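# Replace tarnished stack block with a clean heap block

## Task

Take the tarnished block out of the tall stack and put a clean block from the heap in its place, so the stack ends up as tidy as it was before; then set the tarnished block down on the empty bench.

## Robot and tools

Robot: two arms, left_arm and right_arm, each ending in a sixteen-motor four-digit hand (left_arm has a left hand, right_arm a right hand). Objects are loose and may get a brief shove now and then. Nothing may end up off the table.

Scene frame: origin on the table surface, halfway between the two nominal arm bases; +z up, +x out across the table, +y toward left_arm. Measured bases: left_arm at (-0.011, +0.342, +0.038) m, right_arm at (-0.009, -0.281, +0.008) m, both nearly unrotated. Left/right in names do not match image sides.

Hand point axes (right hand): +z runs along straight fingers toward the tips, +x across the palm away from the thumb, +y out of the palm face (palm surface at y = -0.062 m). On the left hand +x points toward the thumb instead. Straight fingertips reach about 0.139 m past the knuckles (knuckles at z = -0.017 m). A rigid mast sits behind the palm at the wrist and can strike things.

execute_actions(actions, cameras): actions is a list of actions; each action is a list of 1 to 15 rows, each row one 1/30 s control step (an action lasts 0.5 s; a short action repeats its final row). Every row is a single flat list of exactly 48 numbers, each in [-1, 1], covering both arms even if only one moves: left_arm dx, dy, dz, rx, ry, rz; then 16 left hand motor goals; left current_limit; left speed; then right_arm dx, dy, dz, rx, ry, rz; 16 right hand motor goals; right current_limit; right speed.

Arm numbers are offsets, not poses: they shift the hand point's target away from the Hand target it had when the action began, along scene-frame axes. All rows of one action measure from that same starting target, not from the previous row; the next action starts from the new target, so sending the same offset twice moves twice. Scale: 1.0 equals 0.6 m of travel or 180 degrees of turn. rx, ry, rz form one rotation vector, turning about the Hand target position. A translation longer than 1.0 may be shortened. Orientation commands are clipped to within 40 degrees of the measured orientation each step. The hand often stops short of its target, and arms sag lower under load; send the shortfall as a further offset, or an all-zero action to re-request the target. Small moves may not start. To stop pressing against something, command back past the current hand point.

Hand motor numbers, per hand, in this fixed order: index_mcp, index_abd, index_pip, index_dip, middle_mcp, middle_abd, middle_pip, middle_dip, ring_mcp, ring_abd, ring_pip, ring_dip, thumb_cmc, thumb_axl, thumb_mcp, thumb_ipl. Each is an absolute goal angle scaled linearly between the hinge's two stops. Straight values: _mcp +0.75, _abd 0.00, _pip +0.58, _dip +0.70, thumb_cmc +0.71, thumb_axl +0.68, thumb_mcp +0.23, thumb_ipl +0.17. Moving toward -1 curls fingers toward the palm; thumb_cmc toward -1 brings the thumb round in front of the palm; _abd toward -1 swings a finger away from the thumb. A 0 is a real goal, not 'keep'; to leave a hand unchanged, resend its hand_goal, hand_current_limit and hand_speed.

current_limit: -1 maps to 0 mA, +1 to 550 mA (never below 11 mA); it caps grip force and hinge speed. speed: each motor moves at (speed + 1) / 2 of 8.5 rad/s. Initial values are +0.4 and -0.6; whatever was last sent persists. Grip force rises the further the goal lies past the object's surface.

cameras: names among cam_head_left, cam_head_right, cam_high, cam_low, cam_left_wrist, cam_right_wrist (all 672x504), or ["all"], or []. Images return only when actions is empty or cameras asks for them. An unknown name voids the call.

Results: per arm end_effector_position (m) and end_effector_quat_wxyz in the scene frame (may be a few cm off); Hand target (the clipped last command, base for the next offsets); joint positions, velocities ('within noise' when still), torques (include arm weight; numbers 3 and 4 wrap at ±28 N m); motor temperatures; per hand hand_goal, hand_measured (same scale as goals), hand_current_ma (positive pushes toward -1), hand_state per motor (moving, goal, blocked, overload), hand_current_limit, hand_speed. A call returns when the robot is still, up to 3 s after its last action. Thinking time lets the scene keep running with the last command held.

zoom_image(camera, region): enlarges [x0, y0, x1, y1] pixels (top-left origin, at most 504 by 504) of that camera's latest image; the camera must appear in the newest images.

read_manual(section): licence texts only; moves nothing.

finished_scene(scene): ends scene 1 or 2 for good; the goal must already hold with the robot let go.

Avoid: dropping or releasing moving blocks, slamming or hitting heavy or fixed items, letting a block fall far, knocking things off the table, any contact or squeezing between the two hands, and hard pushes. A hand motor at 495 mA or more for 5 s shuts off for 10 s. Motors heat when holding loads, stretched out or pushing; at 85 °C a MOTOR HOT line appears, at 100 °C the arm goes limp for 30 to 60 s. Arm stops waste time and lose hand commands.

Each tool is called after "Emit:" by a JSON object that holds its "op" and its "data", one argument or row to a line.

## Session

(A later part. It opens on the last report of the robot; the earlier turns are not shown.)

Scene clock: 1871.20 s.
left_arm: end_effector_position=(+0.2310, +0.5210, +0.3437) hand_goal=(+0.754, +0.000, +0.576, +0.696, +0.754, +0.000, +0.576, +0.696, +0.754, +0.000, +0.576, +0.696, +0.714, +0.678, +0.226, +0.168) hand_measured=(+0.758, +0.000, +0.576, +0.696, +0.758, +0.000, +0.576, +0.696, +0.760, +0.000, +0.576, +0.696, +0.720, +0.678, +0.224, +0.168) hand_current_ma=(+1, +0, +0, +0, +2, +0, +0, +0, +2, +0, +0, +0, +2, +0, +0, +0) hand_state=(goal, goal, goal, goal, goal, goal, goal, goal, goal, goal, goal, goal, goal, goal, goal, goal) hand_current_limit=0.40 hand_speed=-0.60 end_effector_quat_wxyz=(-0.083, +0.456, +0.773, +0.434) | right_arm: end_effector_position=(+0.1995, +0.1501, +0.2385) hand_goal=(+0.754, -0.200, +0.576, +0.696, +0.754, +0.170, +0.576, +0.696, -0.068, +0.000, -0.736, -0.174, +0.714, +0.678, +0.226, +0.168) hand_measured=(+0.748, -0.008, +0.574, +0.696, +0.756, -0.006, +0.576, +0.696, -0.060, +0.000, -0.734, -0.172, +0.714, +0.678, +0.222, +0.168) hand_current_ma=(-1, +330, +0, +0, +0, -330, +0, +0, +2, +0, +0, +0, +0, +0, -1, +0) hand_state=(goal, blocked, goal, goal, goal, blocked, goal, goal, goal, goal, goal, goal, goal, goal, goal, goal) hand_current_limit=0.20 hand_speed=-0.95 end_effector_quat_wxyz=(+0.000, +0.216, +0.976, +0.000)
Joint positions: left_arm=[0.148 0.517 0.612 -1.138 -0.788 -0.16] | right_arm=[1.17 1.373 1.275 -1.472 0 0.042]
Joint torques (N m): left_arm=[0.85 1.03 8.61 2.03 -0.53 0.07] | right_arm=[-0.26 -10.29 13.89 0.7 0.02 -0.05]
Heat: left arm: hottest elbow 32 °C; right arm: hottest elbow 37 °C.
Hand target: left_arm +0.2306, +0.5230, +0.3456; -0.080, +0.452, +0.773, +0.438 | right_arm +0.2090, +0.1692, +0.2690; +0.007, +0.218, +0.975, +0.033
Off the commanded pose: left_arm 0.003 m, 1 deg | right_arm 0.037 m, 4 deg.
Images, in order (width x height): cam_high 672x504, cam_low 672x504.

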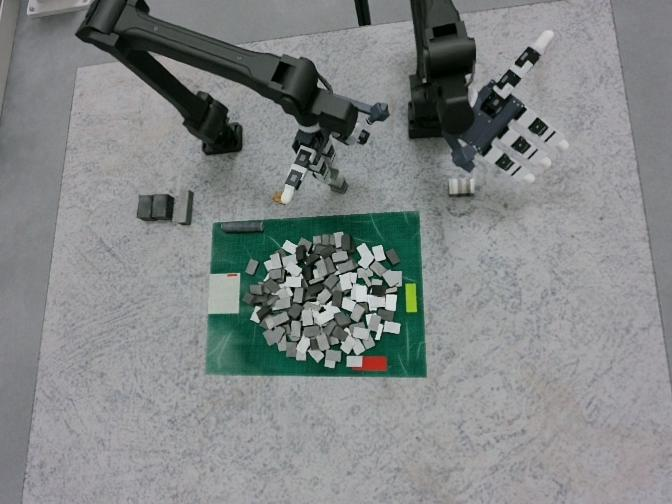

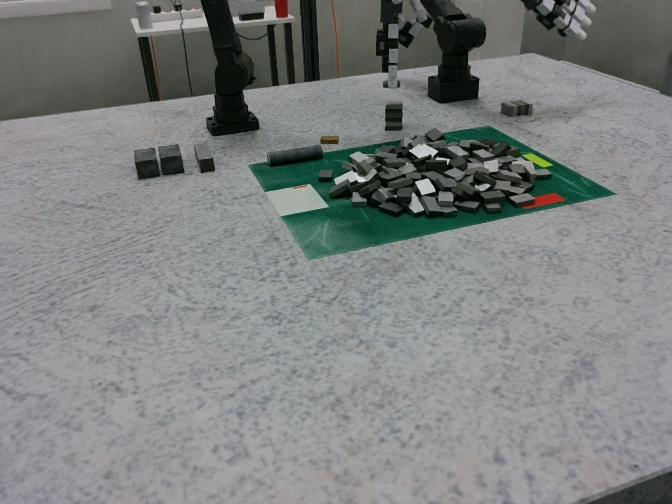

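Emit:
{"op": "execute_actions", "data": {
  "actions": [
    [[0,0,0,0,0,0,0.754,0,0.576,0.696,0.754,0,0.576,0.696,0.754,0,0.576,0.696,0.714,0.678,0.226,0.168,0.4,-0.6,0.006,0.013,0,0,0,0,0.754,-0.2,0.576,0.696,0.754,0.17,0.576,0.696,-0.068,0,-0.737,-0.174,0.714,0.678,0.226,0.168,0.2,-0.95]],
    [[0,0,0,0,0,0,0.754,0,0.576,0.696,0.754,0,0.576,0.696,0.754,0,0.576,0.696,0.714,0.678,0.226,0.168,0.4,-0.6,-0.0085,-0.0325,-0.07,-0.0203,0.0085,0,0.754,-0.2,0.576,0.696,0.754,0.17,0.576,0.696,-0.068,0,-0.737,-0.174,0.714,0.678,0.226,0.168,0.2,-0.95]],
    [[0,0,0,0,0,0,0.754,0,0.576,0.696,0.754,0,0.576,0.696,0.754,0,0.576,0.696,0.714,0.678,0.226,0.168,0.4,-0.6,0,0,-0.012,0,0,0,0.754,-0.2,0.576,0.696,0.754,0.17,0.576,0.696,-0.068,0,-0.737,-0.174,0.714,0.678,0.226,0.168,0.2,-0.95]]
  ],
  "cameras": ["cam_low","cam_high","cam_right_wrist"]
}}

Emit:
{"op": "zoom_image", "data": {
  "camera": "cam_low",
  "region": [360, 60, 420, 140]
}}

Emit:
{"op": "zoom_image", "data": {
  "camera": "cam_high",
  "region": [300, 150, 360, 200]
}}

Emit:
{"op": "zoom_image", "data": {
  "camera": "cam_right_wrist",
  "region": [220, 0, 420, 120]
}}

Scene clock: 1897.27 s.
left_arm: end_effector_position=(+0.2310, +0.5210, +0.3437) hand_goal=(+0.754, +0.000, +0.576, +0.696, +0.754, +0.000, +0.576, +0.696, +0.754, +0.000, +0.576, +0.696, +0.714, +0.678, +0.226, +0.168) hand_measured=(+0.758, +0.000, +0.576, +0.696, +0.758, +0.000, +0.576, +0.696, +0.760, +0.000, +0.576, +0.696, +0.720, +0.678, +0.224, +0.168) hand_current_ma=(+1, +0, +0, +0, +2, +0, +0, +0, +2, +0, +0, +0, +2, +0, +0, +0) hand_state=(goal, goal, goal, goal, goal, goal, goal, goal, goal, goal, goal, goal, goal, goal, goal, goal) hand_current_limit=0.40 hand_speed=-0.60 end_effector_quat_wxyz=(-0.083, +0.456, +0.773, +0.434) | right_arm: end_effector_position=(+0.2026, +0.1574, +0.2245) hand_goal=(+0.754, -0.200, +0.576, +0.696, +0.754, +0.170, +0.576, +0.696, -0.068, +0.000, -0.736, -0.174, +0.714, +0.678, +0.226, +0.168) hand_measured=(+0.748, -0.008, +0.574, +0.696, +0.756, -0.006, +0.576, +0.696, -0.060, +0.000, -0.734, -0.172, +0.714, +0.678, +0.222, +0.168) hand_current_ma=(-1, +330, +0, +0, +0, -330, +0, +0, +2, +0, +0, +0, +0, +0, -1, +0) hand_state=(goal, blocked, goal, goal, goal, blocked, goal, goal, goal, goal, goal, goal, goal, goal, goal, goal) hand_current_limit=0.20 hand_speed=-0.95 end_effector_quat_wxyz=(+0.000, +0.216, +0.976, +0.000)
Joint positions: left_arm=[0.148 0.517 0.612 -1.138 -0.788 -0.16] | right_arm=[1.17 1.398 1.263 -1.436 0 0.042]
Joint torques (N m): left_arm=[0.73 1.08 8.62 2.02 -0.53 0.08] | right_arm=[-0.91 -10.29 7.92 1.02 0.02 -0.12]
Heat: left arm: hottest elbow 32 °C; right arm: hottest elbow 38 °C.
Hand target: left_arm +0.2306, +0.5230, +0.3456; -0.080, +0.452, +0.773, +0.438 | right_arm +0.2075, +0.1575, +0.2198; +0.001, +0.218, +0.976, -0.001
Off the commanded pose: left_arm 0.003 m, 1 deg | right_arm 0.007 m, 0 deg.
Images, in order (width x height): cam_high 672x504, cam_low 672x504, cam_right_wrist 672x504.

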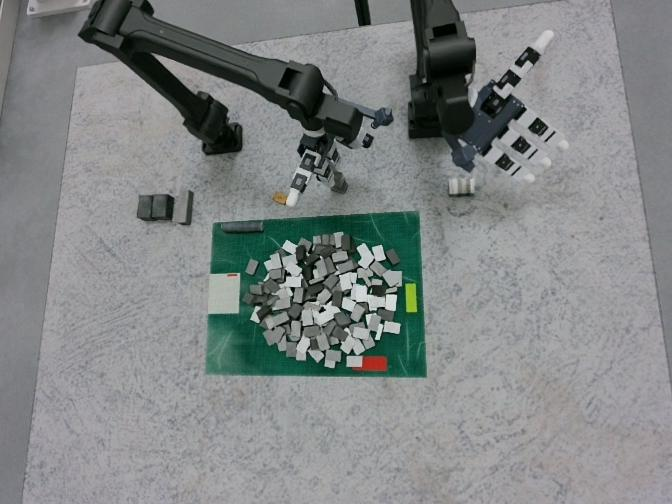

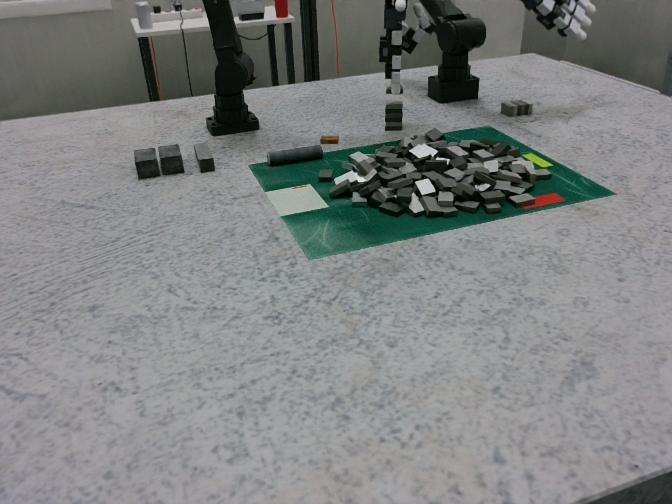

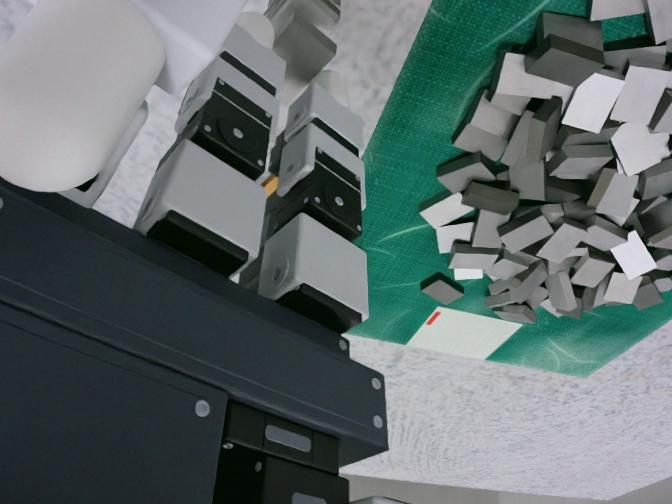

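Scaled by 6.300 from the camera's 672x504 image, which has a finer 960x720 frame.

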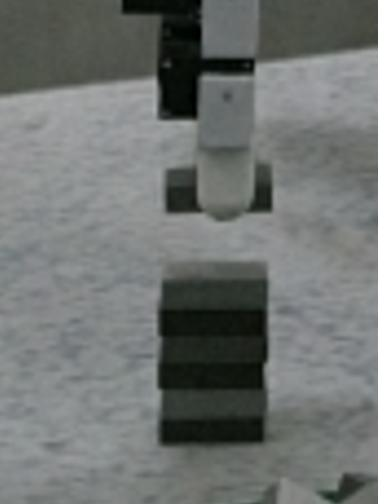

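Scaled by 8.400 from the camera's 672x504 image, which has a finer 960x720 frame.

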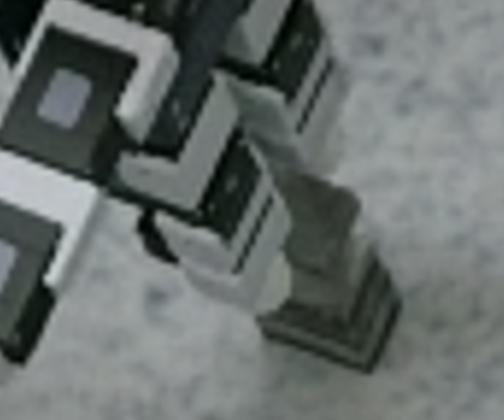

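Scaled by 2.520 from the camera's 672x504 image, which has a finer 960x720 frame.

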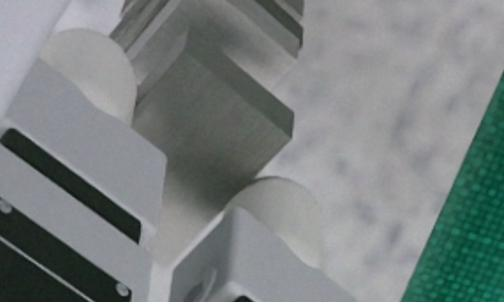

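Emit:
{"op": "execute_actions", "data": {
  "actions": [
    [[0,0,0,0,0,0,0.754,0,0.576,0.696,0.754,0,0.576,0.696,0.754,0,0.576,0.696,0.714,0.678,0.226,0.168,0.4,-0.6,0.0014,-0.0021,-0.015,0,0,0,0.754,-0.2,0.576,0.696,0.754,0.17,0.576,0.696,-0.068,0,-0.737,-0.174,0.714,0.678,0.226,0.168,0.2,-0.95]],
    [[0,0,0,0,0,0,0.754,0,0.576,0.696,0.754,0,0.576,0.696,0.754,0,0.576,0.696,0.714,0.678,0.226,0.168,0.4,-0.6,0,0,-0.012,0,0,0,0.754,-0.2,0.576,0.696,0.754,0.17,0.576,0.696,-0.068,0,-0.737,-0.174,0.714,0.678,0.226,0.168,0.2,-0.95]]
  ],
  "cameras": ["cam_low","cam_high","cam_right_wrist"]
}}

Emit:
{"op": "zoom_image", "data": {
  "camera": "cam_low",
  "region": [370, 80, 420, 140]
}}

Emit:
{"op": "zoom_image", "data": {
  "camera": "cam_high",
  "region": [315, 160, 355, 200]
}}

Emit:
{"op": "zoom_image", "data": {
  "camera": "cam_right_wrist",
  "region": [240, 0, 360, 80]
}}

Scene clock: 1929.73 s.
left_arm: end_effector_position=(+0.2310, +0.5210, +0.3437) hand_goal=(+0.754, +0.000, +0.576, +0.696, +0.754, +0.000, +0.576, +0.696, +0.754, +0.000, +0.576, +0.696, +0.714, +0.678, +0.226, +0.168) hand_measured=(+0.758, +0.000, +0.576, +0.696, +0.758, +0.000, +0.576, +0.696, +0.760, +0.000, +0.576, +0.696, +0.720, +0.678, +0.224, +0.168) hand_current_ma=(+1, +0, +0, +0, +2, +0, +0, +0, +2, +0, +0, +0, +2, +0, +0, +0) hand_state=(goal, goal, goal, goal, goal, goal, goal, goal, goal, goal, goal, goal, goal, goal, goal, goal) hand_current_limit=0.40 hand_speed=-0.60 end_effector_quat_wxyz=(-0.083, +0.456, +0.773, +0.434) | right_arm: end_effector_position=(+0.2035, +0.1563, +0.2082) hand_goal=(+0.754, -0.200, +0.576, +0.696, +0.754, +0.170, +0.576, +0.696, -0.068, +0.000, -0.736, -0.174, +0.714, +0.678, +0.226, +0.168) hand_measured=(+0.748, -0.008, +0.574, +0.696, +0.756, -0.006, +0.576, +0.696, -0.060, +0.000, -0.734, -0.172, +0.714, +0.678, +0.222, +0.168) hand_current_ma=(-1, +330, +0, +0, +0, -330, +0, +0, +2, +0, +0, +0, +0, +0, -1, +0) hand_state=(goal, blocked, goal, goal, goal, blocked, goal, goal, goal, goal, goal, goal, goal, goal, goal, goal) hand_current_limit=0.20 hand_speed=-0.95 end_effector_quat_wxyz=(+0.000, +0.217, +0.976, +0.000)
Joint positions: left_arm=[0.148 0.517 0.612 -1.138 -0.788 -0.16] | right_arm=[1.168 1.403 1.225 -1.393 0 0.042]
Joint torques (N m): left_arm=[0.85 0.97 8.62 2.02 -0.53 0.08] | right_arm=[-0.97 -10.29 7.87 1.01 0.02 -0.14]
Heat: left arm: hottest elbow 32 °C; right arm: hottest elbow 36 °C.
Hand target: left_arm +0.2306, +0.5230, +0.3456; -0.080, +0.452, +0.773, +0.438 | right_arm +0.2084, +0.1563, +0.2037; +0.001, +0.218, +0.976, +0.000
Off the commanded pose: left_arm 0.003 m, 1 deg | right_arm 0.007 m, 0 deg.
Images, in order (width x height): cam_high 672x504, cam_low 672x504, cam_right_wrist 672x504.

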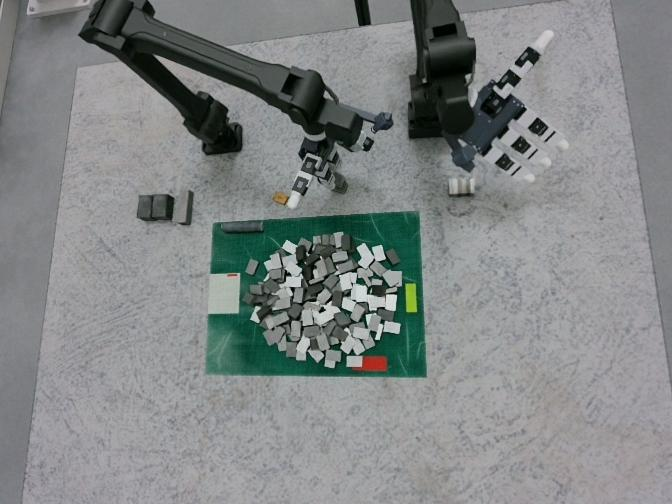

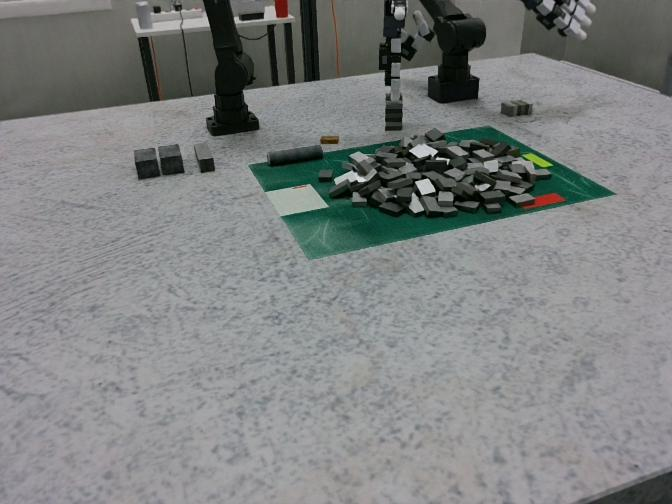

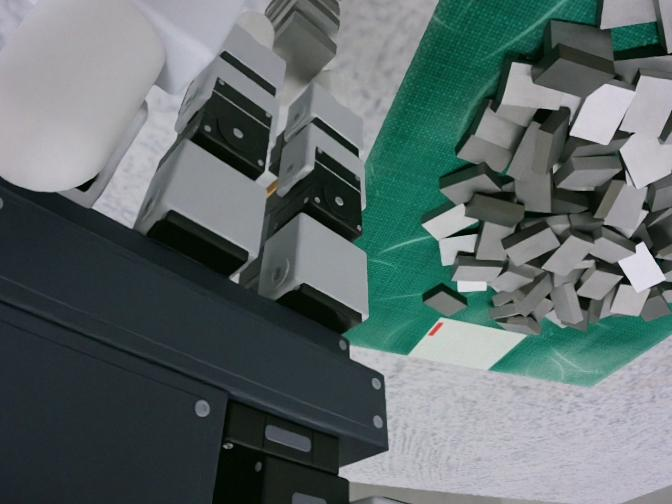

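Scaled by 8.400 from the camera's 672x504 image, which has a finer 960x720 frame.

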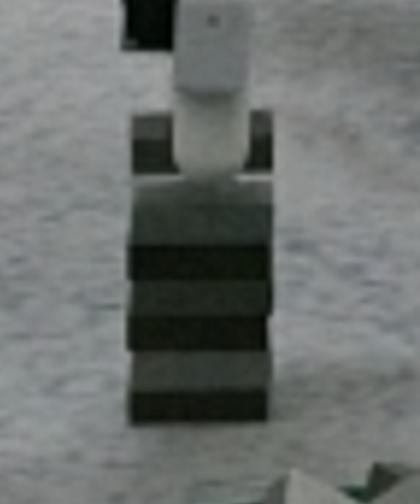

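Scaled by 12.600 from the camera's 672x504 image, which has a finer 960x720 frame.

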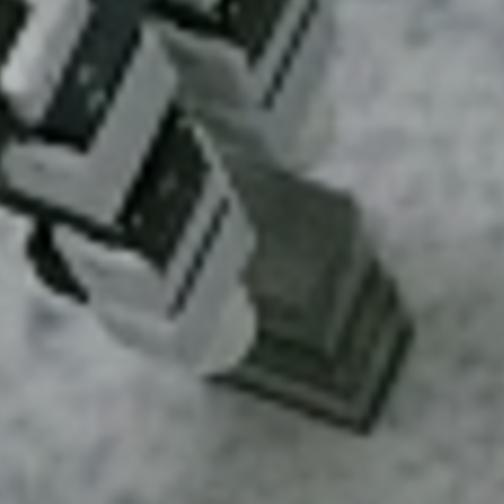

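Scaled by 4.200 from the camera's 672x504 image, which has a finer 960x720 frame.

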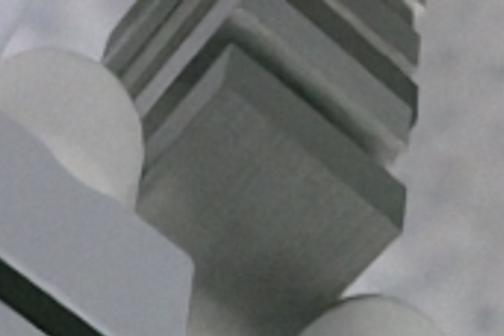

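Emit:
{"op": "execute_actions", "data": {
  "actions": [
    [[0,0,0,0,0,0,0.754,0,0.576,0.696,0.754,0,0.576,0.696,0.754,0,0.576,0.696,0.714,0.678,0.226,0.168,0.4,-0.6,0,0,-0.0095,0,0,0,0.754,-0.2,0.576,0.696,0.754,0.17,0.576,0.696,-0.068,0,-0.737,-0.174,0.714,0.678,0.226,0.168,0.2,-0.95]],
    [[0,0,0,0,0,0,0.754,0,0.576,0.696,0.754,0,0.576,0.696,0.754,0,0.576,0.696,0.714,0.678,0.226,0.168,0.4,-0.6,0,0,-0.0035,0,0,0,0.754,-0.2,0.576,0.696,0.754,0.17,0.576,0.696,-0.068,0,-0.737,-0.174,0.714,0.678,0.226,0.168,0.2,-0.95]]
  ],
  "cameras": ["cam_low"]
}}

Emit:
{"op": "zoom_image", "data": {
  "camera": "cam_low",
  "region": [370, 80, 420, 140]
}}

Scene clock: 1947.53 s.
left_arm: end_effector_position=(+0.2310, +0.5210, +0.3437) hand_goal=(+0.754, +0.000, +0.576, +0.696, +0.754, +0.000, +0.576, +0.696, +0.754, +0.000, +0.576, +0.696, +0.714, +0.678, +0.226, +0.168) hand_measured=(+0.758, +0.000, +0.576, +0.696, +0.758, +0.000, +0.576, +0.696, +0.760, +0.000, +0.576, +0.696, +0.720, +0.678, +0.224, +0.168) hand_current_ma=(+1, +0, +0, +0, +2, +0, +0, +0, +2, +0, +0, +0, +2, +0, +0, +0) hand_state=(goal, goal, goal, goal, goal, goal, goal, goal, goal, goal, goal, goal, goal, goal, goal, goal) hand_current_limit=0.40 hand_speed=-0.60 end_effector_quat_wxyz=(-0.083, +0.456, +0.773, +0.434) | right_arm: end_effector_position=(+0.2041, +0.1576, +0.2031) hand_goal=(+0.754, -0.200, +0.576, +0.696, +0.754, +0.170, +0.576, +0.696, -0.068, +0.000, -0.736, -0.174, +0.714, +0.678, +0.226, +0.168) hand_measured=(+0.748, -0.008, +0.574, +0.696, +0.756, -0.006, +0.576, +0.696, -0.060, +0.000, -0.734, -0.172, +0.714, +0.678, +0.222, +0.168) hand_current_ma=(-1, +330, +0, +0, +0, -330, +0, +0, +2, +0, +0, +0, +0, +0, -1, +0) hand_state=(goal, blocked, goal, goal, goal, blocked, goal, goal, goal, goal, goal, goal, goal, goal, goal, goal) hand_current_limit=0.20 hand_speed=-0.95 end_effector_quat_wxyz=(+0.001, +0.217, +0.976, +0.002)
Joint positions: left_arm=[0.148 0.517 0.612 -1.138 -0.788 -0.16] | right_arm=[1.168 1.406 1.213 -1.373 0 0.042]
Joint torques (N m): left_arm=[0.85 1.03 8.62 2.03 -0.53 0.08] | right_arm=[-1.03 -10.23 7.47 1.01 0.02 -0.15]
Heat: left arm: hottest elbow 32 °C; right arm: hottest elbow 35 °C.
Hand target: left_arm +0.2306, +0.5230, +0.3456; -0.080, +0.452, +0.773, +0.438 | right_arm +0.2084, +0.1563, +0.1959; +0.001, +0.218, +0.976, +0.000
Off the commanded pose: left_arm 0.003 m, 1 deg | right_arm 0.009 m, 0 deg.
Images, in order (width x height): cam_low 672x504.

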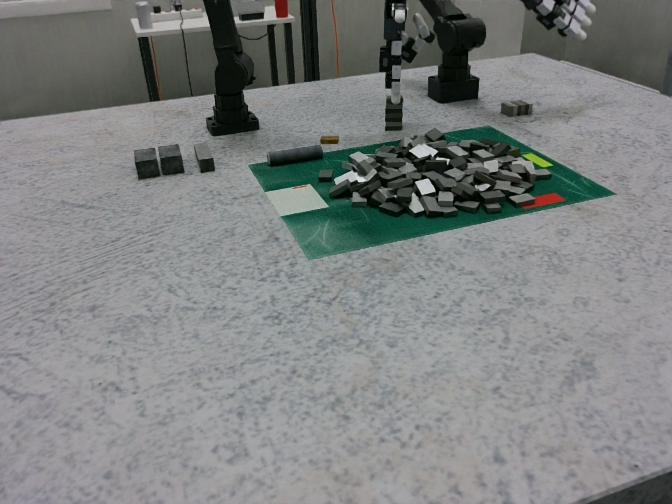

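Scaled by 8.400 from the camera's 672x504 image, which has a finer 960x720 frame.

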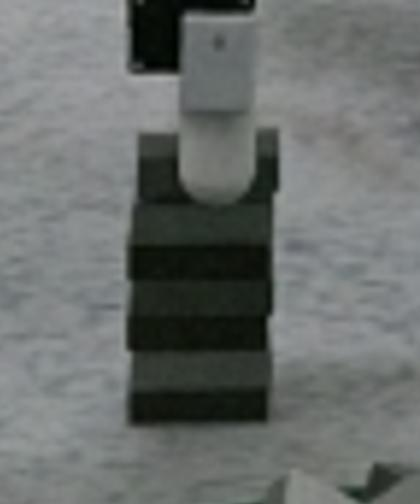

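Emit:
{"op": "execute_actions", "data": {
  "actions": [
    [[0,0,0,0,0,0,0.754,0,0.576,0.696,0.754,0,0.576,0.696,0.754,0,0.576,0.696,0.714,0.678,0.226,0.168,0.4,-0.6,-0.0018,-0.0038,0.0045,0,0,0,0.754,-0.2,0.576,0.696,0.754,0.17,0.576,0.696,-0.068,0,-0.737,-0.174,0.714,0.678,0.226,0.168,0.2,-0.95]]
  ],
  "cameras": ["cam_low"]
}}

Emit:
{"op": "zoom_image", "data": {
  "camera": "cam_low",
  "region": [370, 80, 420, 140]
}}

Scene clock: 1967.17 s.
left_arm: end_effector_position=(+0.2310, +0.5210, +0.3437) hand_goal=(+0.754, +0.000, +0.576, +0.696, +0.754, +0.000, +0.576, +0.696, +0.754, +0.000, +0.576, +0.696, +0.714, +0.678, +0.226, +0.168) hand_measured=(+0.758, +0.000, +0.576, +0.696, +0.758, +0.000, +0.576, +0.696, +0.760, +0.000, +0.576, +0.696, +0.720, +0.678, +0.224, +0.168) hand_current_ma=(+1, +0, +0, +0, +2, +0, +0, +0, +2, +0, +0, +0, +2, +0, +0, +0) hand_state=(goal, goal, goal, goal, goal, goal, goal, goal, goal, goal, goal, goal, goal, goal, goal, goal) hand_current_limit=0.40 hand_speed=-0.60 end_effector_quat_wxyz=(-0.083, +0.456, +0.773, +0.434) | right_arm: end_effector_position=(+0.2034, +0.1560, +0.2006) hand_goal=(+0.754, -0.200, +0.576, +0.696, +0.754, +0.170, +0.576, +0.696, -0.068, +0.000, -0.736, -0.174, +0.714, +0.678, +0.226, +0.168) hand_measured=(+0.748, -0.008, +0.574, +0.696, +0.756, -0.006, +0.576, +0.696, -0.060, +0.000, -0.734, -0.172, +0.714, +0.678, +0.222, +0.168) hand_current_ma=(-1, +330, +0, +0, +0, -330, +0, +0, +2, +0, +0, +0, +0, +0, -1, +0) hand_state=(goal, blocked, goal, goal, goal, blocked, goal, goal, goal, goal, goal, goal, goal, goal, goal, goal) hand_current_limit=0.20 hand_speed=-0.95 end_effector_quat_wxyz=(+0.000, +0.217, +0.976, +0.000)
Joint positions: left_arm=[0.148 0.517 0.612 -1.138 -0.788 -0.16] | right_arm=[1.168 1.406 1.208 -1.373 0 0.042]
Joint torques (N m): left_arm=[0.79 0.97 8.61 2.02 -0.53 0.08] | right_arm=[-1.03 -10.81 7.83 0.73 0.02 -0.14]
Heat: left arm: hottest elbow 32 °C; right arm: hottest elbow 35 °C.
Hand target: left_arm +0.2306, +0.5230, +0.3456; -0.080, +0.452, +0.773, +0.438 | right_arm +0.2073, +0.1540, +0.1985; +0.001, +0.218, +0.976, +0.000
Off the commanded pose: left_arm 0.003 m, 1 deg | right_arm 0.005 m, 0 deg.
Images, in order (width x height): cam_low 672x504.

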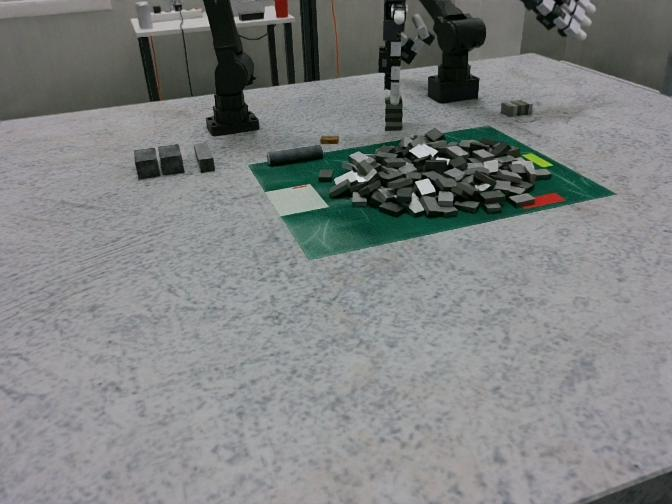

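Scaled by 8.400 from the camera's 672x504 image, which has a finer 960x720 frame.

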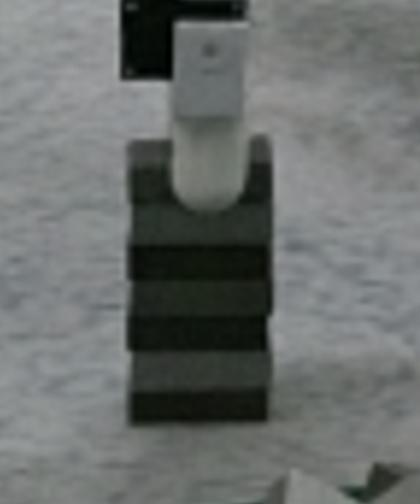

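Emit:
{"op": "zoom_image", "data": {
  "camera": "cam_low",
  "region": [380, 90, 408, 132]
}}

Emit:
{"op": "execute_actions", "data": {
  "actions": [],
  "cameras": ["cam_head_left","cam_head_right","cam_low","cam_high","cam_left_wrist"]
}}

Emit:
{"op": "zoom_image", "data": {
  "camera": "cam_high",
  "region": [315, 160, 355, 200]
}}

Scaled by 12.000 from the camera's 672x504 image, which has a finer 960x720 frame.

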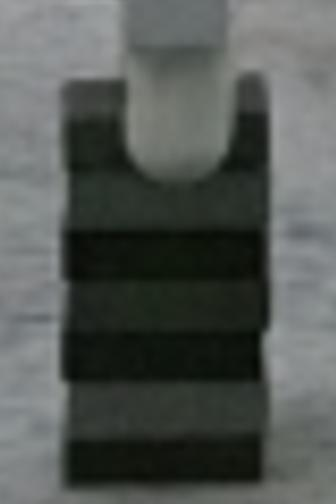

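Scene clock: 1975.40 s.
left_arm: end_effector_position=(+0.2310, +0.5210, +0.3437) hand_goal=(+0.754, +0.000, +0.576, +0.696, +0.754, +0.000, +0.576, +0.696, +0.754, +0.000, +0.576, +0.696, +0.714, +0.678, +0.226, +0.168) hand_measured=(+0.758, +0.000, +0.576, +0.696, +0.758, +0.000, +0.576, +0.696, +0.760, +0.000, +0.576, +0.696, +0.720, +0.678, +0.224, +0.168) hand_current_ma=(+1, +0, +0, +0, +2, +0, +0, +0, +2, +0, +0, +0, +2, +0, +0, +0) hand_state=(goal, goal, goal, goal, goal, goal, goal, goal, goal, goal, goal, goal, goal, goal, goal, goal) hand_current_limit=0.40 hand_speed=-0.60 end_effector_quat_wxyz=(-0.083, +0.456, +0.773, +0.434) | right_arm: end_effector_position=(+0.2034, +0.1560, +0.2006) hand_goal=(+0.754, -0.200, +0.576, +0.696, +0.754, +0.170, +0.576, +0.696, -0.068, +0.000, -0.736, -0.174, +0.714, +0.678, +0.226, +0.168) hand_measured=(+0.748, -0.008, +0.574, +0.696, +0.756, -0.006, +0.576, +0.696, -0.060, +0.000, -0.734, -0.172, +0.714, +0.678, +0.222, +0.168) hand_current_ma=(-1, +330, +0, +0, +0, -330, +0, +0, +2, +0, +0, +0, +0, +0, -1, +0) hand_state=(goal, blocked, goal, goal, goal, blocked, goal, goal, goal, goal, goal, goal, goal, goal, goal, goal) hand_current_limit=0.20 hand_speed=-0.95 end_effector_quat_wxyz=(+0.000, +0.217, +0.976, +0.000)
Joint positions: left_arm=[0.148 0.517 0.612 -1.138 -0.788 -0.16] | right_arm=[1.168 1.406 1.208 -1.373 0 0.042]
Joint velocities: within noise
Joint torques (N m): left_arm=[0.79 1.03 8.59 2 -0.53 0.07] | right_arm=[-0.91 -10.87 7.83 0.73 0.02 -0.14]
Motor temperatures (°C): left_arm=[24 22 32 24 27 23] | right_arm=[27 25 34 22 23 24]
Heat: left arm: hottest elbow 32 °C; right arm: hottest elbow 34 °C.
Hand target: left_arm +0.2306, +0.5230, +0.3456; -0.080, +0.452, +0.773, +0.438 | right_arm +0.2073, +0.1540, +0.1985; +0.001, +0.218, +0.976, +0.000
Off the commanded pose: left_arm 0.003 m, 1 deg | right_arm 0.005 m, 0 deg.
Images, in order (width x height): cam_head_left 672x504, cam_head_right 672x504, cam_high 672x504, cam_low 672x504, cam_left_wrist 672x504.

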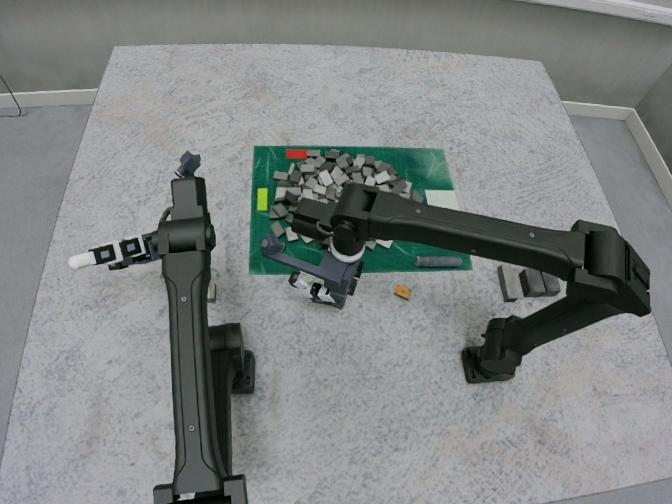

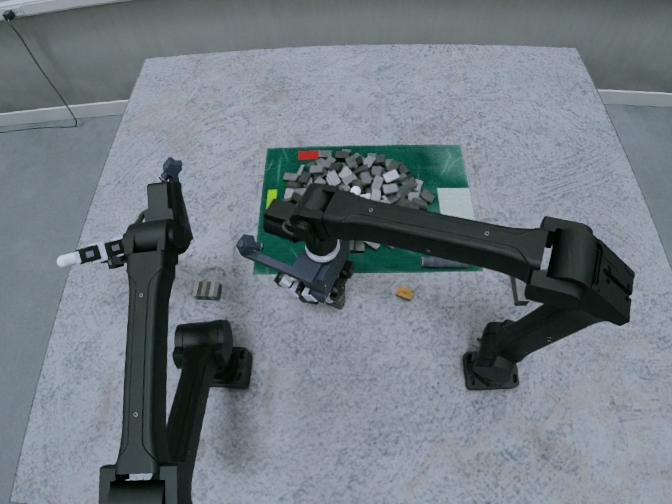

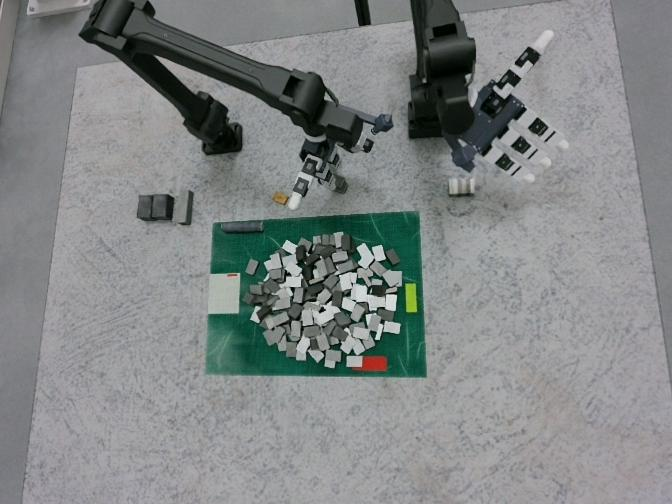

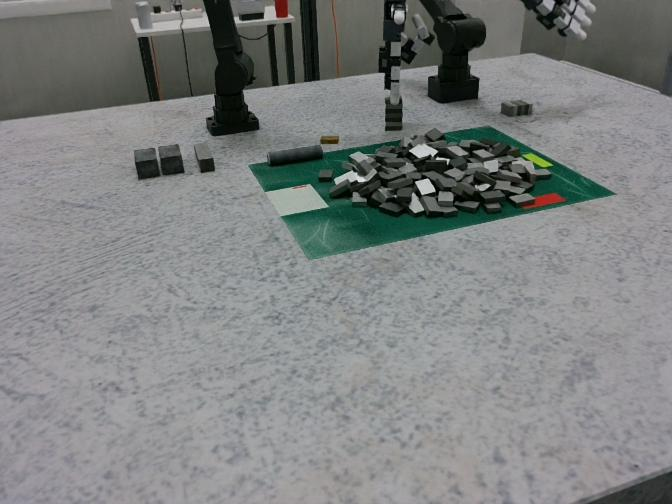

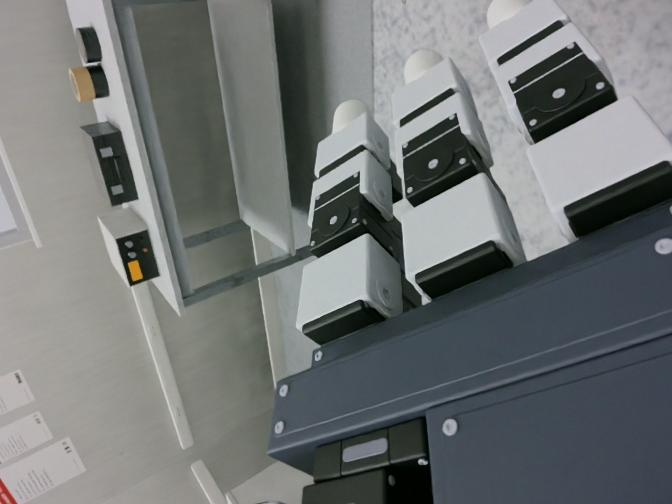

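Scaled by 12.600 from the camera's 672x504 image, which has a finer 960x720 frame.

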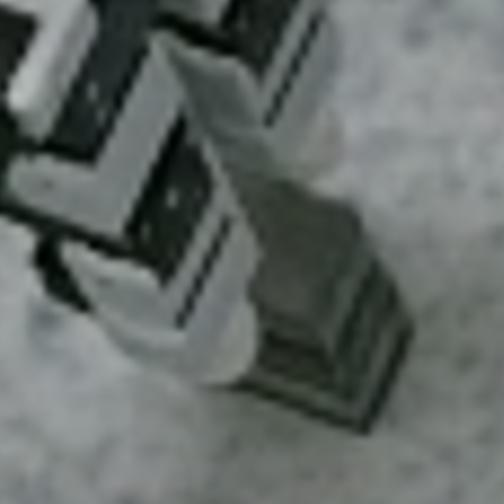

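Emit:
{"op": "execute_actions", "data": {
  "actions": [
    [[0,0,0,0,0,0,0.754,0,0.576,0.696,0.754,0,0.576,0.696,0.754,0,0.576,0.696,0.714,0.678,0.226,0.168,0.4,-0.6,0,0,0,0,0,0,0.754,0.0,0.576,0.696,0.754,-0.0,0.576,0.696,-0.068,0,-0.737,-0.174,0.714,0.678,0.226,0.168,0.2,-0.95]],
    [[0,0,0,0,0,0,0.754,0,0.576,0.696,0.754,0,0.576,0.696,0.754,0,0.576,0.696,0.714,0.678,0.226,0.168,0.4,-0.6,0,0,0,0,0,0,0.754,0.02,0.576,0.696,0.754,-0.02,0.576,0.696,-0.068,0,-0.737,-0.174,0.714,0.678,0.226,0.168,0.2,-0.95]]
  ],
  "cameras": ["cam_low","cam_high","cam_right_wrist"]
}}

Emit:
{"op": "zoom_image", "data": {
  "camera": "cam_low",
  "region": [380, 90, 408, 132]
}}

Emit:
{"op": "zoom_image", "data": {
  "camera": "cam_right_wrist",
  "region": [240, 0, 360, 80]
}}

Scene clock: 1987.50 s.
left_arm: end_effector_position=(+0.2310, +0.5210, +0.3437) hand_goal=(+0.754, +0.000, +0.576, +0.696, +0.754, +0.000, +0.576, +0.696, +0.754, +0.000, +0.576, +0.696, +0.714, +0.678, +0.226, +0.168) hand_measured=(+0.758, +0.000, +0.576, +0.696, +0.758, +0.000, +0.576, +0.696, +0.760, +0.000, +0.576, +0.696, +0.720, +0.678, +0.224, +0.168) hand_current_ma=(+1, +0, +0, +0, +2, +0, +0, +0, +2, +0, +0, +0, +2, +0, +0, +0) hand_state=(goal, goal, goal, goal, goal, goal, goal, goal, goal, goal, goal, goal, goal, goal, goal, goal) hand_current_limit=0.40 hand_speed=-0.60 end_effector_quat_wxyz=(-0.083, +0.456, +0.773, +0.434) | right_arm: end_effector_position=(+0.2034, +0.1560, +0.2006) hand_goal=(+0.754, +0.020, +0.576, +0.696, +0.754, -0.020, +0.576, +0.696, -0.068, +0.000, -0.736, -0.174, +0.714, +0.678, +0.226, +0.168) hand_measured=(+0.748, +0.016, +0.574, +0.696, +0.756, -0.018, +0.576, +0.696, -0.060, +0.000, -0.734, -0.172, +0.714, +0.678, +0.222, +0.168) hand_current_ma=(-1, +0, +0, +0, +0, +0, +0, +0, +2, +0, +0, +0, +0, +0, -1, +0) hand_state=(goal, goal, goal, goal, goal, goal, goal, goal, goal, goal, goal, goal, goal, goal, goal, goal) hand_current_limit=0.20 hand_speed=-0.95 end_effector_quat_wxyz=(+0.000, +0.217, +0.976, +0.000)
Joint positions: left_arm=[0.148 0.517 0.612 -1.138 -0.788 -0.16] | right_arm=[1.168 1.406 1.208 -1.373 0 0.042]
Joint torques (N m): left_arm=[0.85 1.08 8.61 2.04 -0.53 0.08] | right_arm=[-0.97 -10.87 7.84 0.72 0.02 -0.14]
Heat: left arm: hottest elbow 32 °C; right arm: hottest elbow 34 °C.
Hand target: left_arm +0.2306, +0.5230, +0.3456; -0.080, +0.452, +0.773, +0.438 | right_arm +0.2073, +0.1540, +0.1985; +0.001, +0.218, +0.976, +0.000
Off the commanded pose: left_arm 0.003 m, 1 deg | right_arm 0.005 m, 0 deg.
Images, in order (width x height): cam_high 672x504, cam_low 672x504, cam_right_wrist 672x504.

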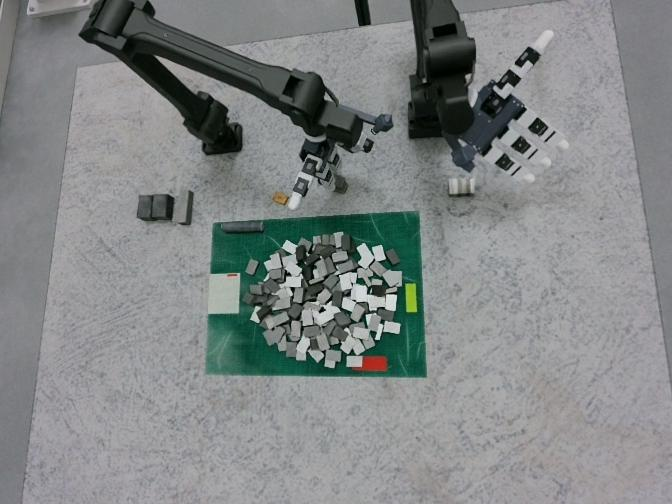

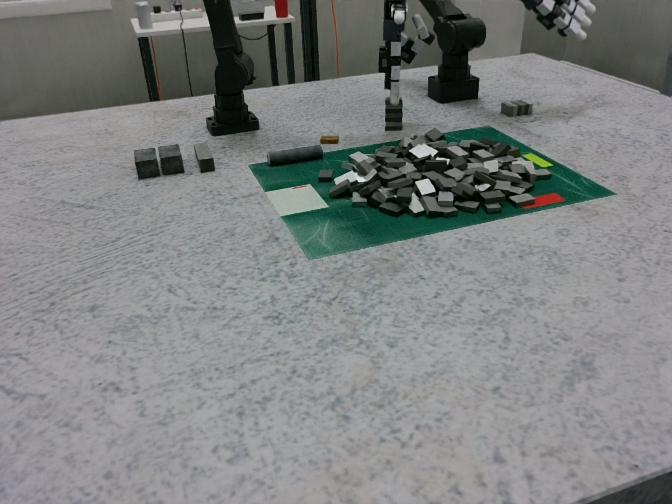

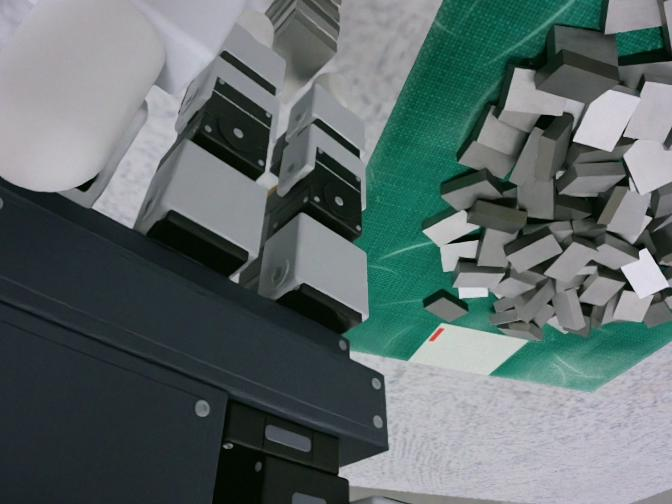

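Scaled by 12.000 from the camera's 672x504 image, which has a finer 960x720 frame.

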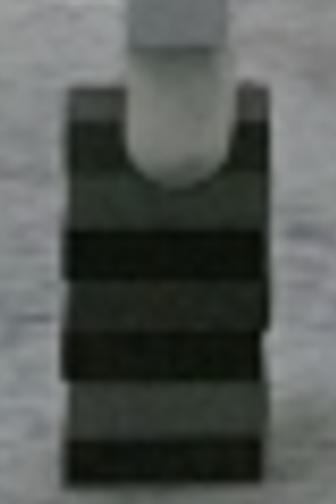

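Scaled by 4.200 from the camera's 672x504 image, which has a finer 960x720 frame.

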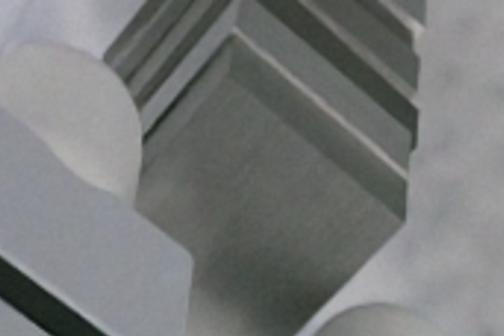

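Emit:
{"op": "execute_actions", "data": {
  "actions": [
    [[0,0,0,0,0,0,0.754,0,0.576,0.696,0.754,0,0.576,0.696,0.754,0,0.576,0.696,0.714,0.678,0.226,0.168,0.4,-0.6,0,0,0,0,0,0,0.754,0.13,0.576,0.696,0.754,-0.13,0.576,0.696,-0.068,0,-0.737,-0.174,0.714,0.678,0.226,0.168,0.2,-0.93]],
    [[0,0,0,0,0,0,0.754,0,0.576,0.696,0.754,0,0.576,0.696,0.754,0,0.576,0.696,0.714,0.678,0.226,0.168,0.4,-0.6,0.0133,0.024,0.07,0.0203,-0.0085,0,0.754,0.13,0.576,0.696,0.754,-0.13,0.576,0.696,-0.068,0,-0.737,-0.174,0.714,0.678,0.226,0.168,0.2,-0.93]],
    [[0,0,0,0,0,0,0.754,0,0.576,0.696,0.754,0,0.576,0.696,0.754,0,0.576,0.696,0.714,0.678,0.226,0.168,0.4,-0.6,0,0,0.04,0,0,0,0.754,0.13,0.576,0.696,0.754,-0.13,0.576,0.696,-0.068,0,-0.737,-0.174,0.714,0.678,0.226,0.168,0.2,-0.93]],
    [[0,0,0,0,0,0,0.754,0,0.576,0.696,0.754,0,0.576,0.696,0.754,0,0.576,0.696,0.714,0.678,0.226,0.168,0.4,-0.6,0,0,0.05,0,0,0,0.754,0.13,0.576,0.696,0.754,-0.13,0.576,0.696,-0.068,0,-0.737,-0.174,0.714,0.678,0.226,0.168,0.2,-0.93]]
  ],
  "cameras": ["cam_low","cam_high","cam_right_wrist"]
}}

Emit:
{"op": "zoom_image", "data": {
  "camera": "cam_low",
  "region": [380, 90, 408, 132]
}}

Emit:
{"op": "zoom_image", "data": {
  "camera": "cam_high",
  "region": [315, 160, 355, 200]
}}

Emit:
{"op": "zoom_image", "data": {
  "camera": "cam_right_wrist",
  "region": [220, 0, 420, 120]
}}

Scene clock: 2018.07 s.
left_arm: end_effector_position=(+0.2310, +0.5210, +0.3437) hand_goal=(+0.754, +0.000, +0.576, +0.696, +0.754, +0.000, +0.576, +0.696, +0.754, +0.000, +0.576, +0.696, +0.714, +0.678, +0.226, +0.168) hand_measured=(+0.758, +0.000, +0.576, +0.696, +0.758, +0.000, +0.576, +0.696, +0.760, +0.000, +0.576, +0.696, +0.720, +0.678, +0.224, +0.168) hand_current_ma=(+1, +0, +0, +0, +2, +0, +0, +0, +2, +0, +0, +0, +2, +0, +0, +0) hand_state=(goal, goal, goal, goal, goal, goal, goal, goal, goal, goal, goal, goal, goal, goal, goal, goal) hand_current_limit=0.40 hand_speed=-0.60 end_effector_quat_wxyz=(-0.083, +0.456, +0.773, +0.434) | right_arm: end_effector_position=(+0.2065, +0.1587, +0.2635) hand_goal=(+0.754, +0.130, +0.576, +0.696, +0.754, -0.130, +0.576, +0.696, -0.068, +0.000, -0.736, -0.174, +0.714, +0.678, +0.226, +0.168) hand_measured=(+0.750, +0.126, +0.574, +0.696, +0.754, -0.126, +0.576, +0.696, -0.060, +0.000, -0.734, -0.172, +0.714, +0.678, +0.222, +0.168) hand_current_ma=(-1, -1, +0, +0, +0, +1, +0, +0, +2, +0, +0, +0, +0, +0, -1, +0) hand_state=(goal, goal, goal, goal, goal, goal, goal, goal, goal, goal, goal, goal, goal, goal, goal, goal) hand_current_limit=0.20 hand_speed=-0.93 end_effector_quat_wxyz=(+0.001, +0.219, +0.976, +0.006)
Joint positions: left_arm=[0.148 0.517 0.612 -1.138 -0.788 -0.16] | right_arm=[1.164 1.389 1.354 -1.523 0 0.042]
Joint torques (N m): left_arm=[0.85 0.91 8.62 2 -0.53 0.07] | right_arm=[-0.97 -11.52 13.34 0.12 0.01 -0.18]
Heat: left arm: hottest elbow 32 °C; right arm: hottest elbow 34 °C.
Hand target: left_arm +0.2306, +0.5230, +0.3456; -0.080, +0.452, +0.773, +0.438 | right_arm +0.2152, +0.1683, +0.2945; +0.007, +0.218, +0.975, +0.034
Off the commanded pose: left_arm 0.003 m, 1 deg | right_arm 0.034 m, 3 deg.
Images, in order (width x height): cam_high 672x504, cam_low 672x504, cam_right_wrist 672x504.

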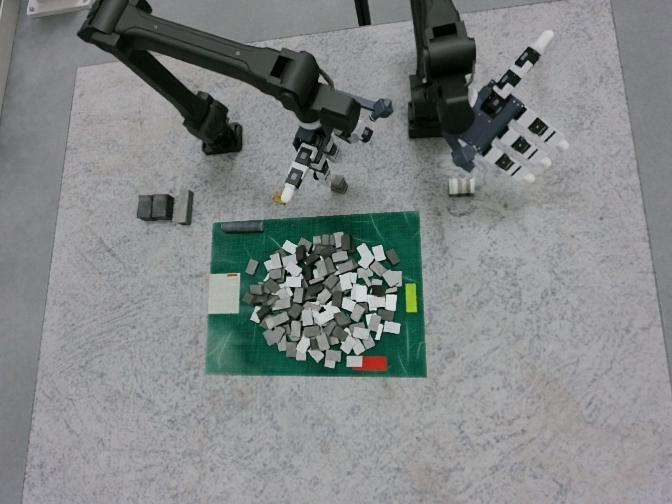

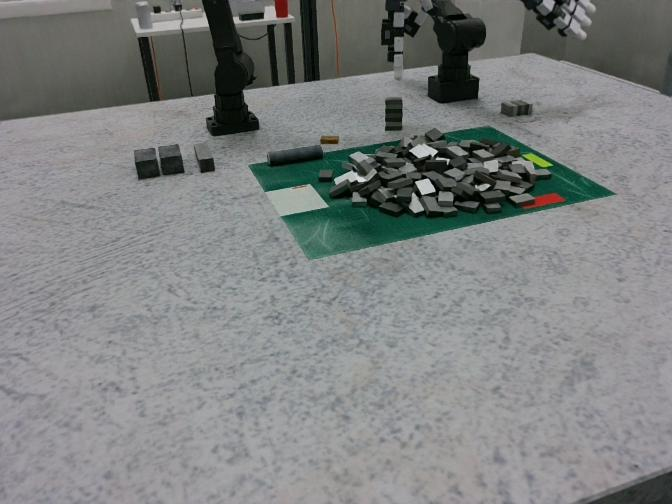

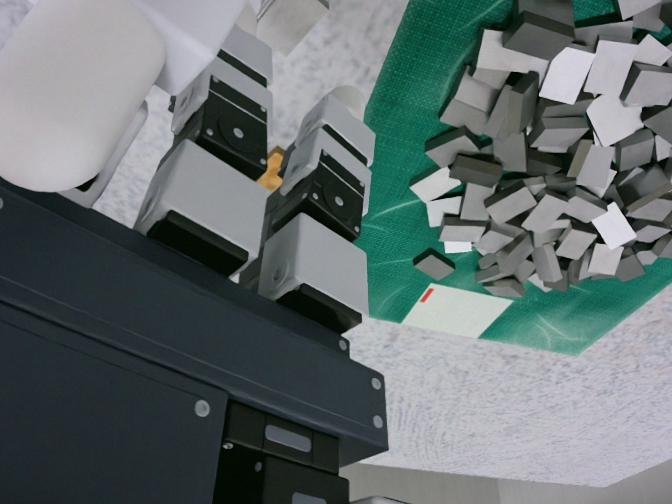

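Scaled by 12.000 from the camera's 672x504 image, which has a finer 960x720 frame.

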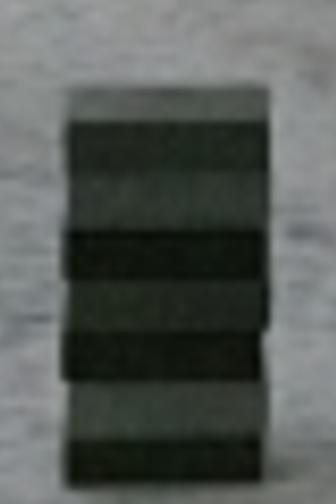

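Scaled by 12.600 from the camera's 672x504 image, which has a finer 960x720 frame.

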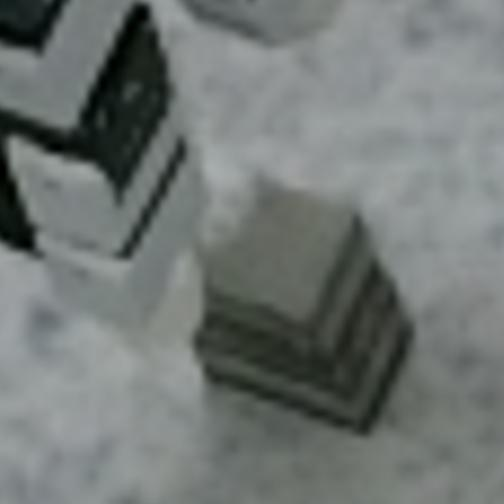

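Scaled by 2.520 from the camera's 672x504 image, which has a finer 960x720 frame.

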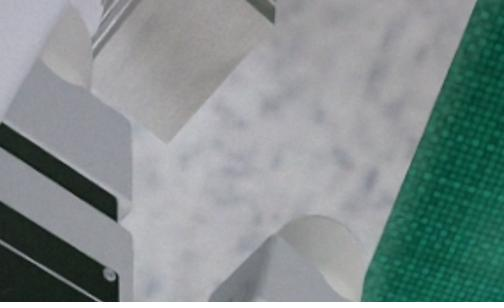

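Emit:
{"op": "zoom_image", "data": {
  "camera": "cam_high",
  "region": [350, 230, 410, 290]
}}

Emit:
{"op": "zoom_image", "data": {
  "camera": "cam_high",
  "region": [230, 220, 310, 300]
}}

Emit:
{"op": "zoom_image", "data": {
  "camera": "cam_low",
  "region": [310, 120, 430, 220]
}}

Emit:
{"op": "zoom_image", "data": {
  "camera": "cam_low",
  "region": [420, 120, 560, 220]
}}

Scaled by 8.400 from the camera's 672x504 image, which has a finer 960x720 frame.

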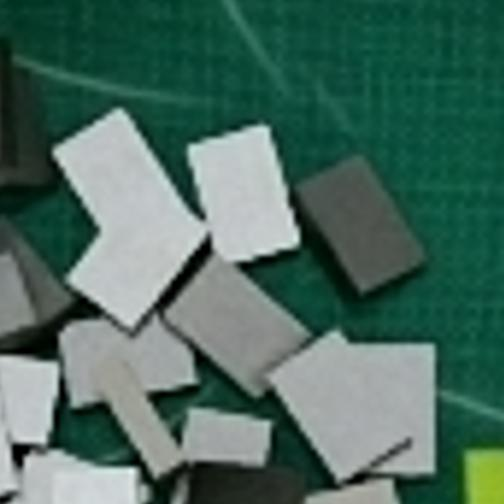

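Scaled by 6.300 from the camera's 672x504 image, which has a finer 960x720 frame.

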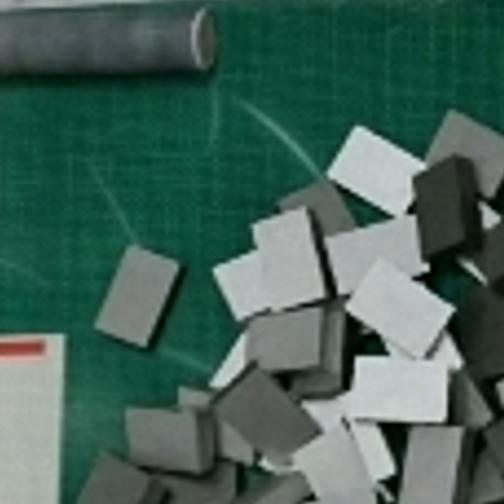

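Scaled by 4.200 from the camera's 672x504 image, which has a finer 960x720 frame.

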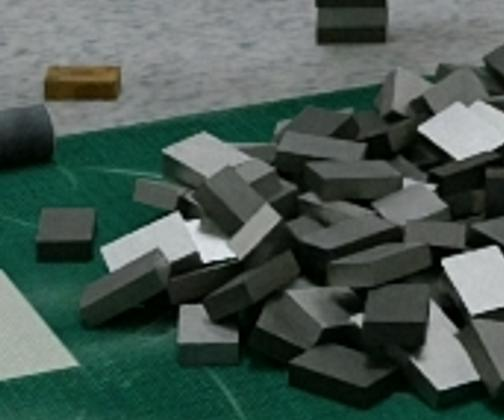

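Scaled by 3.600 from the camera's 672x504 image, which has a finer 960x720 frame.

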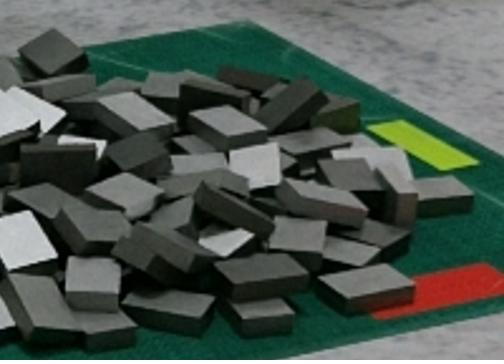

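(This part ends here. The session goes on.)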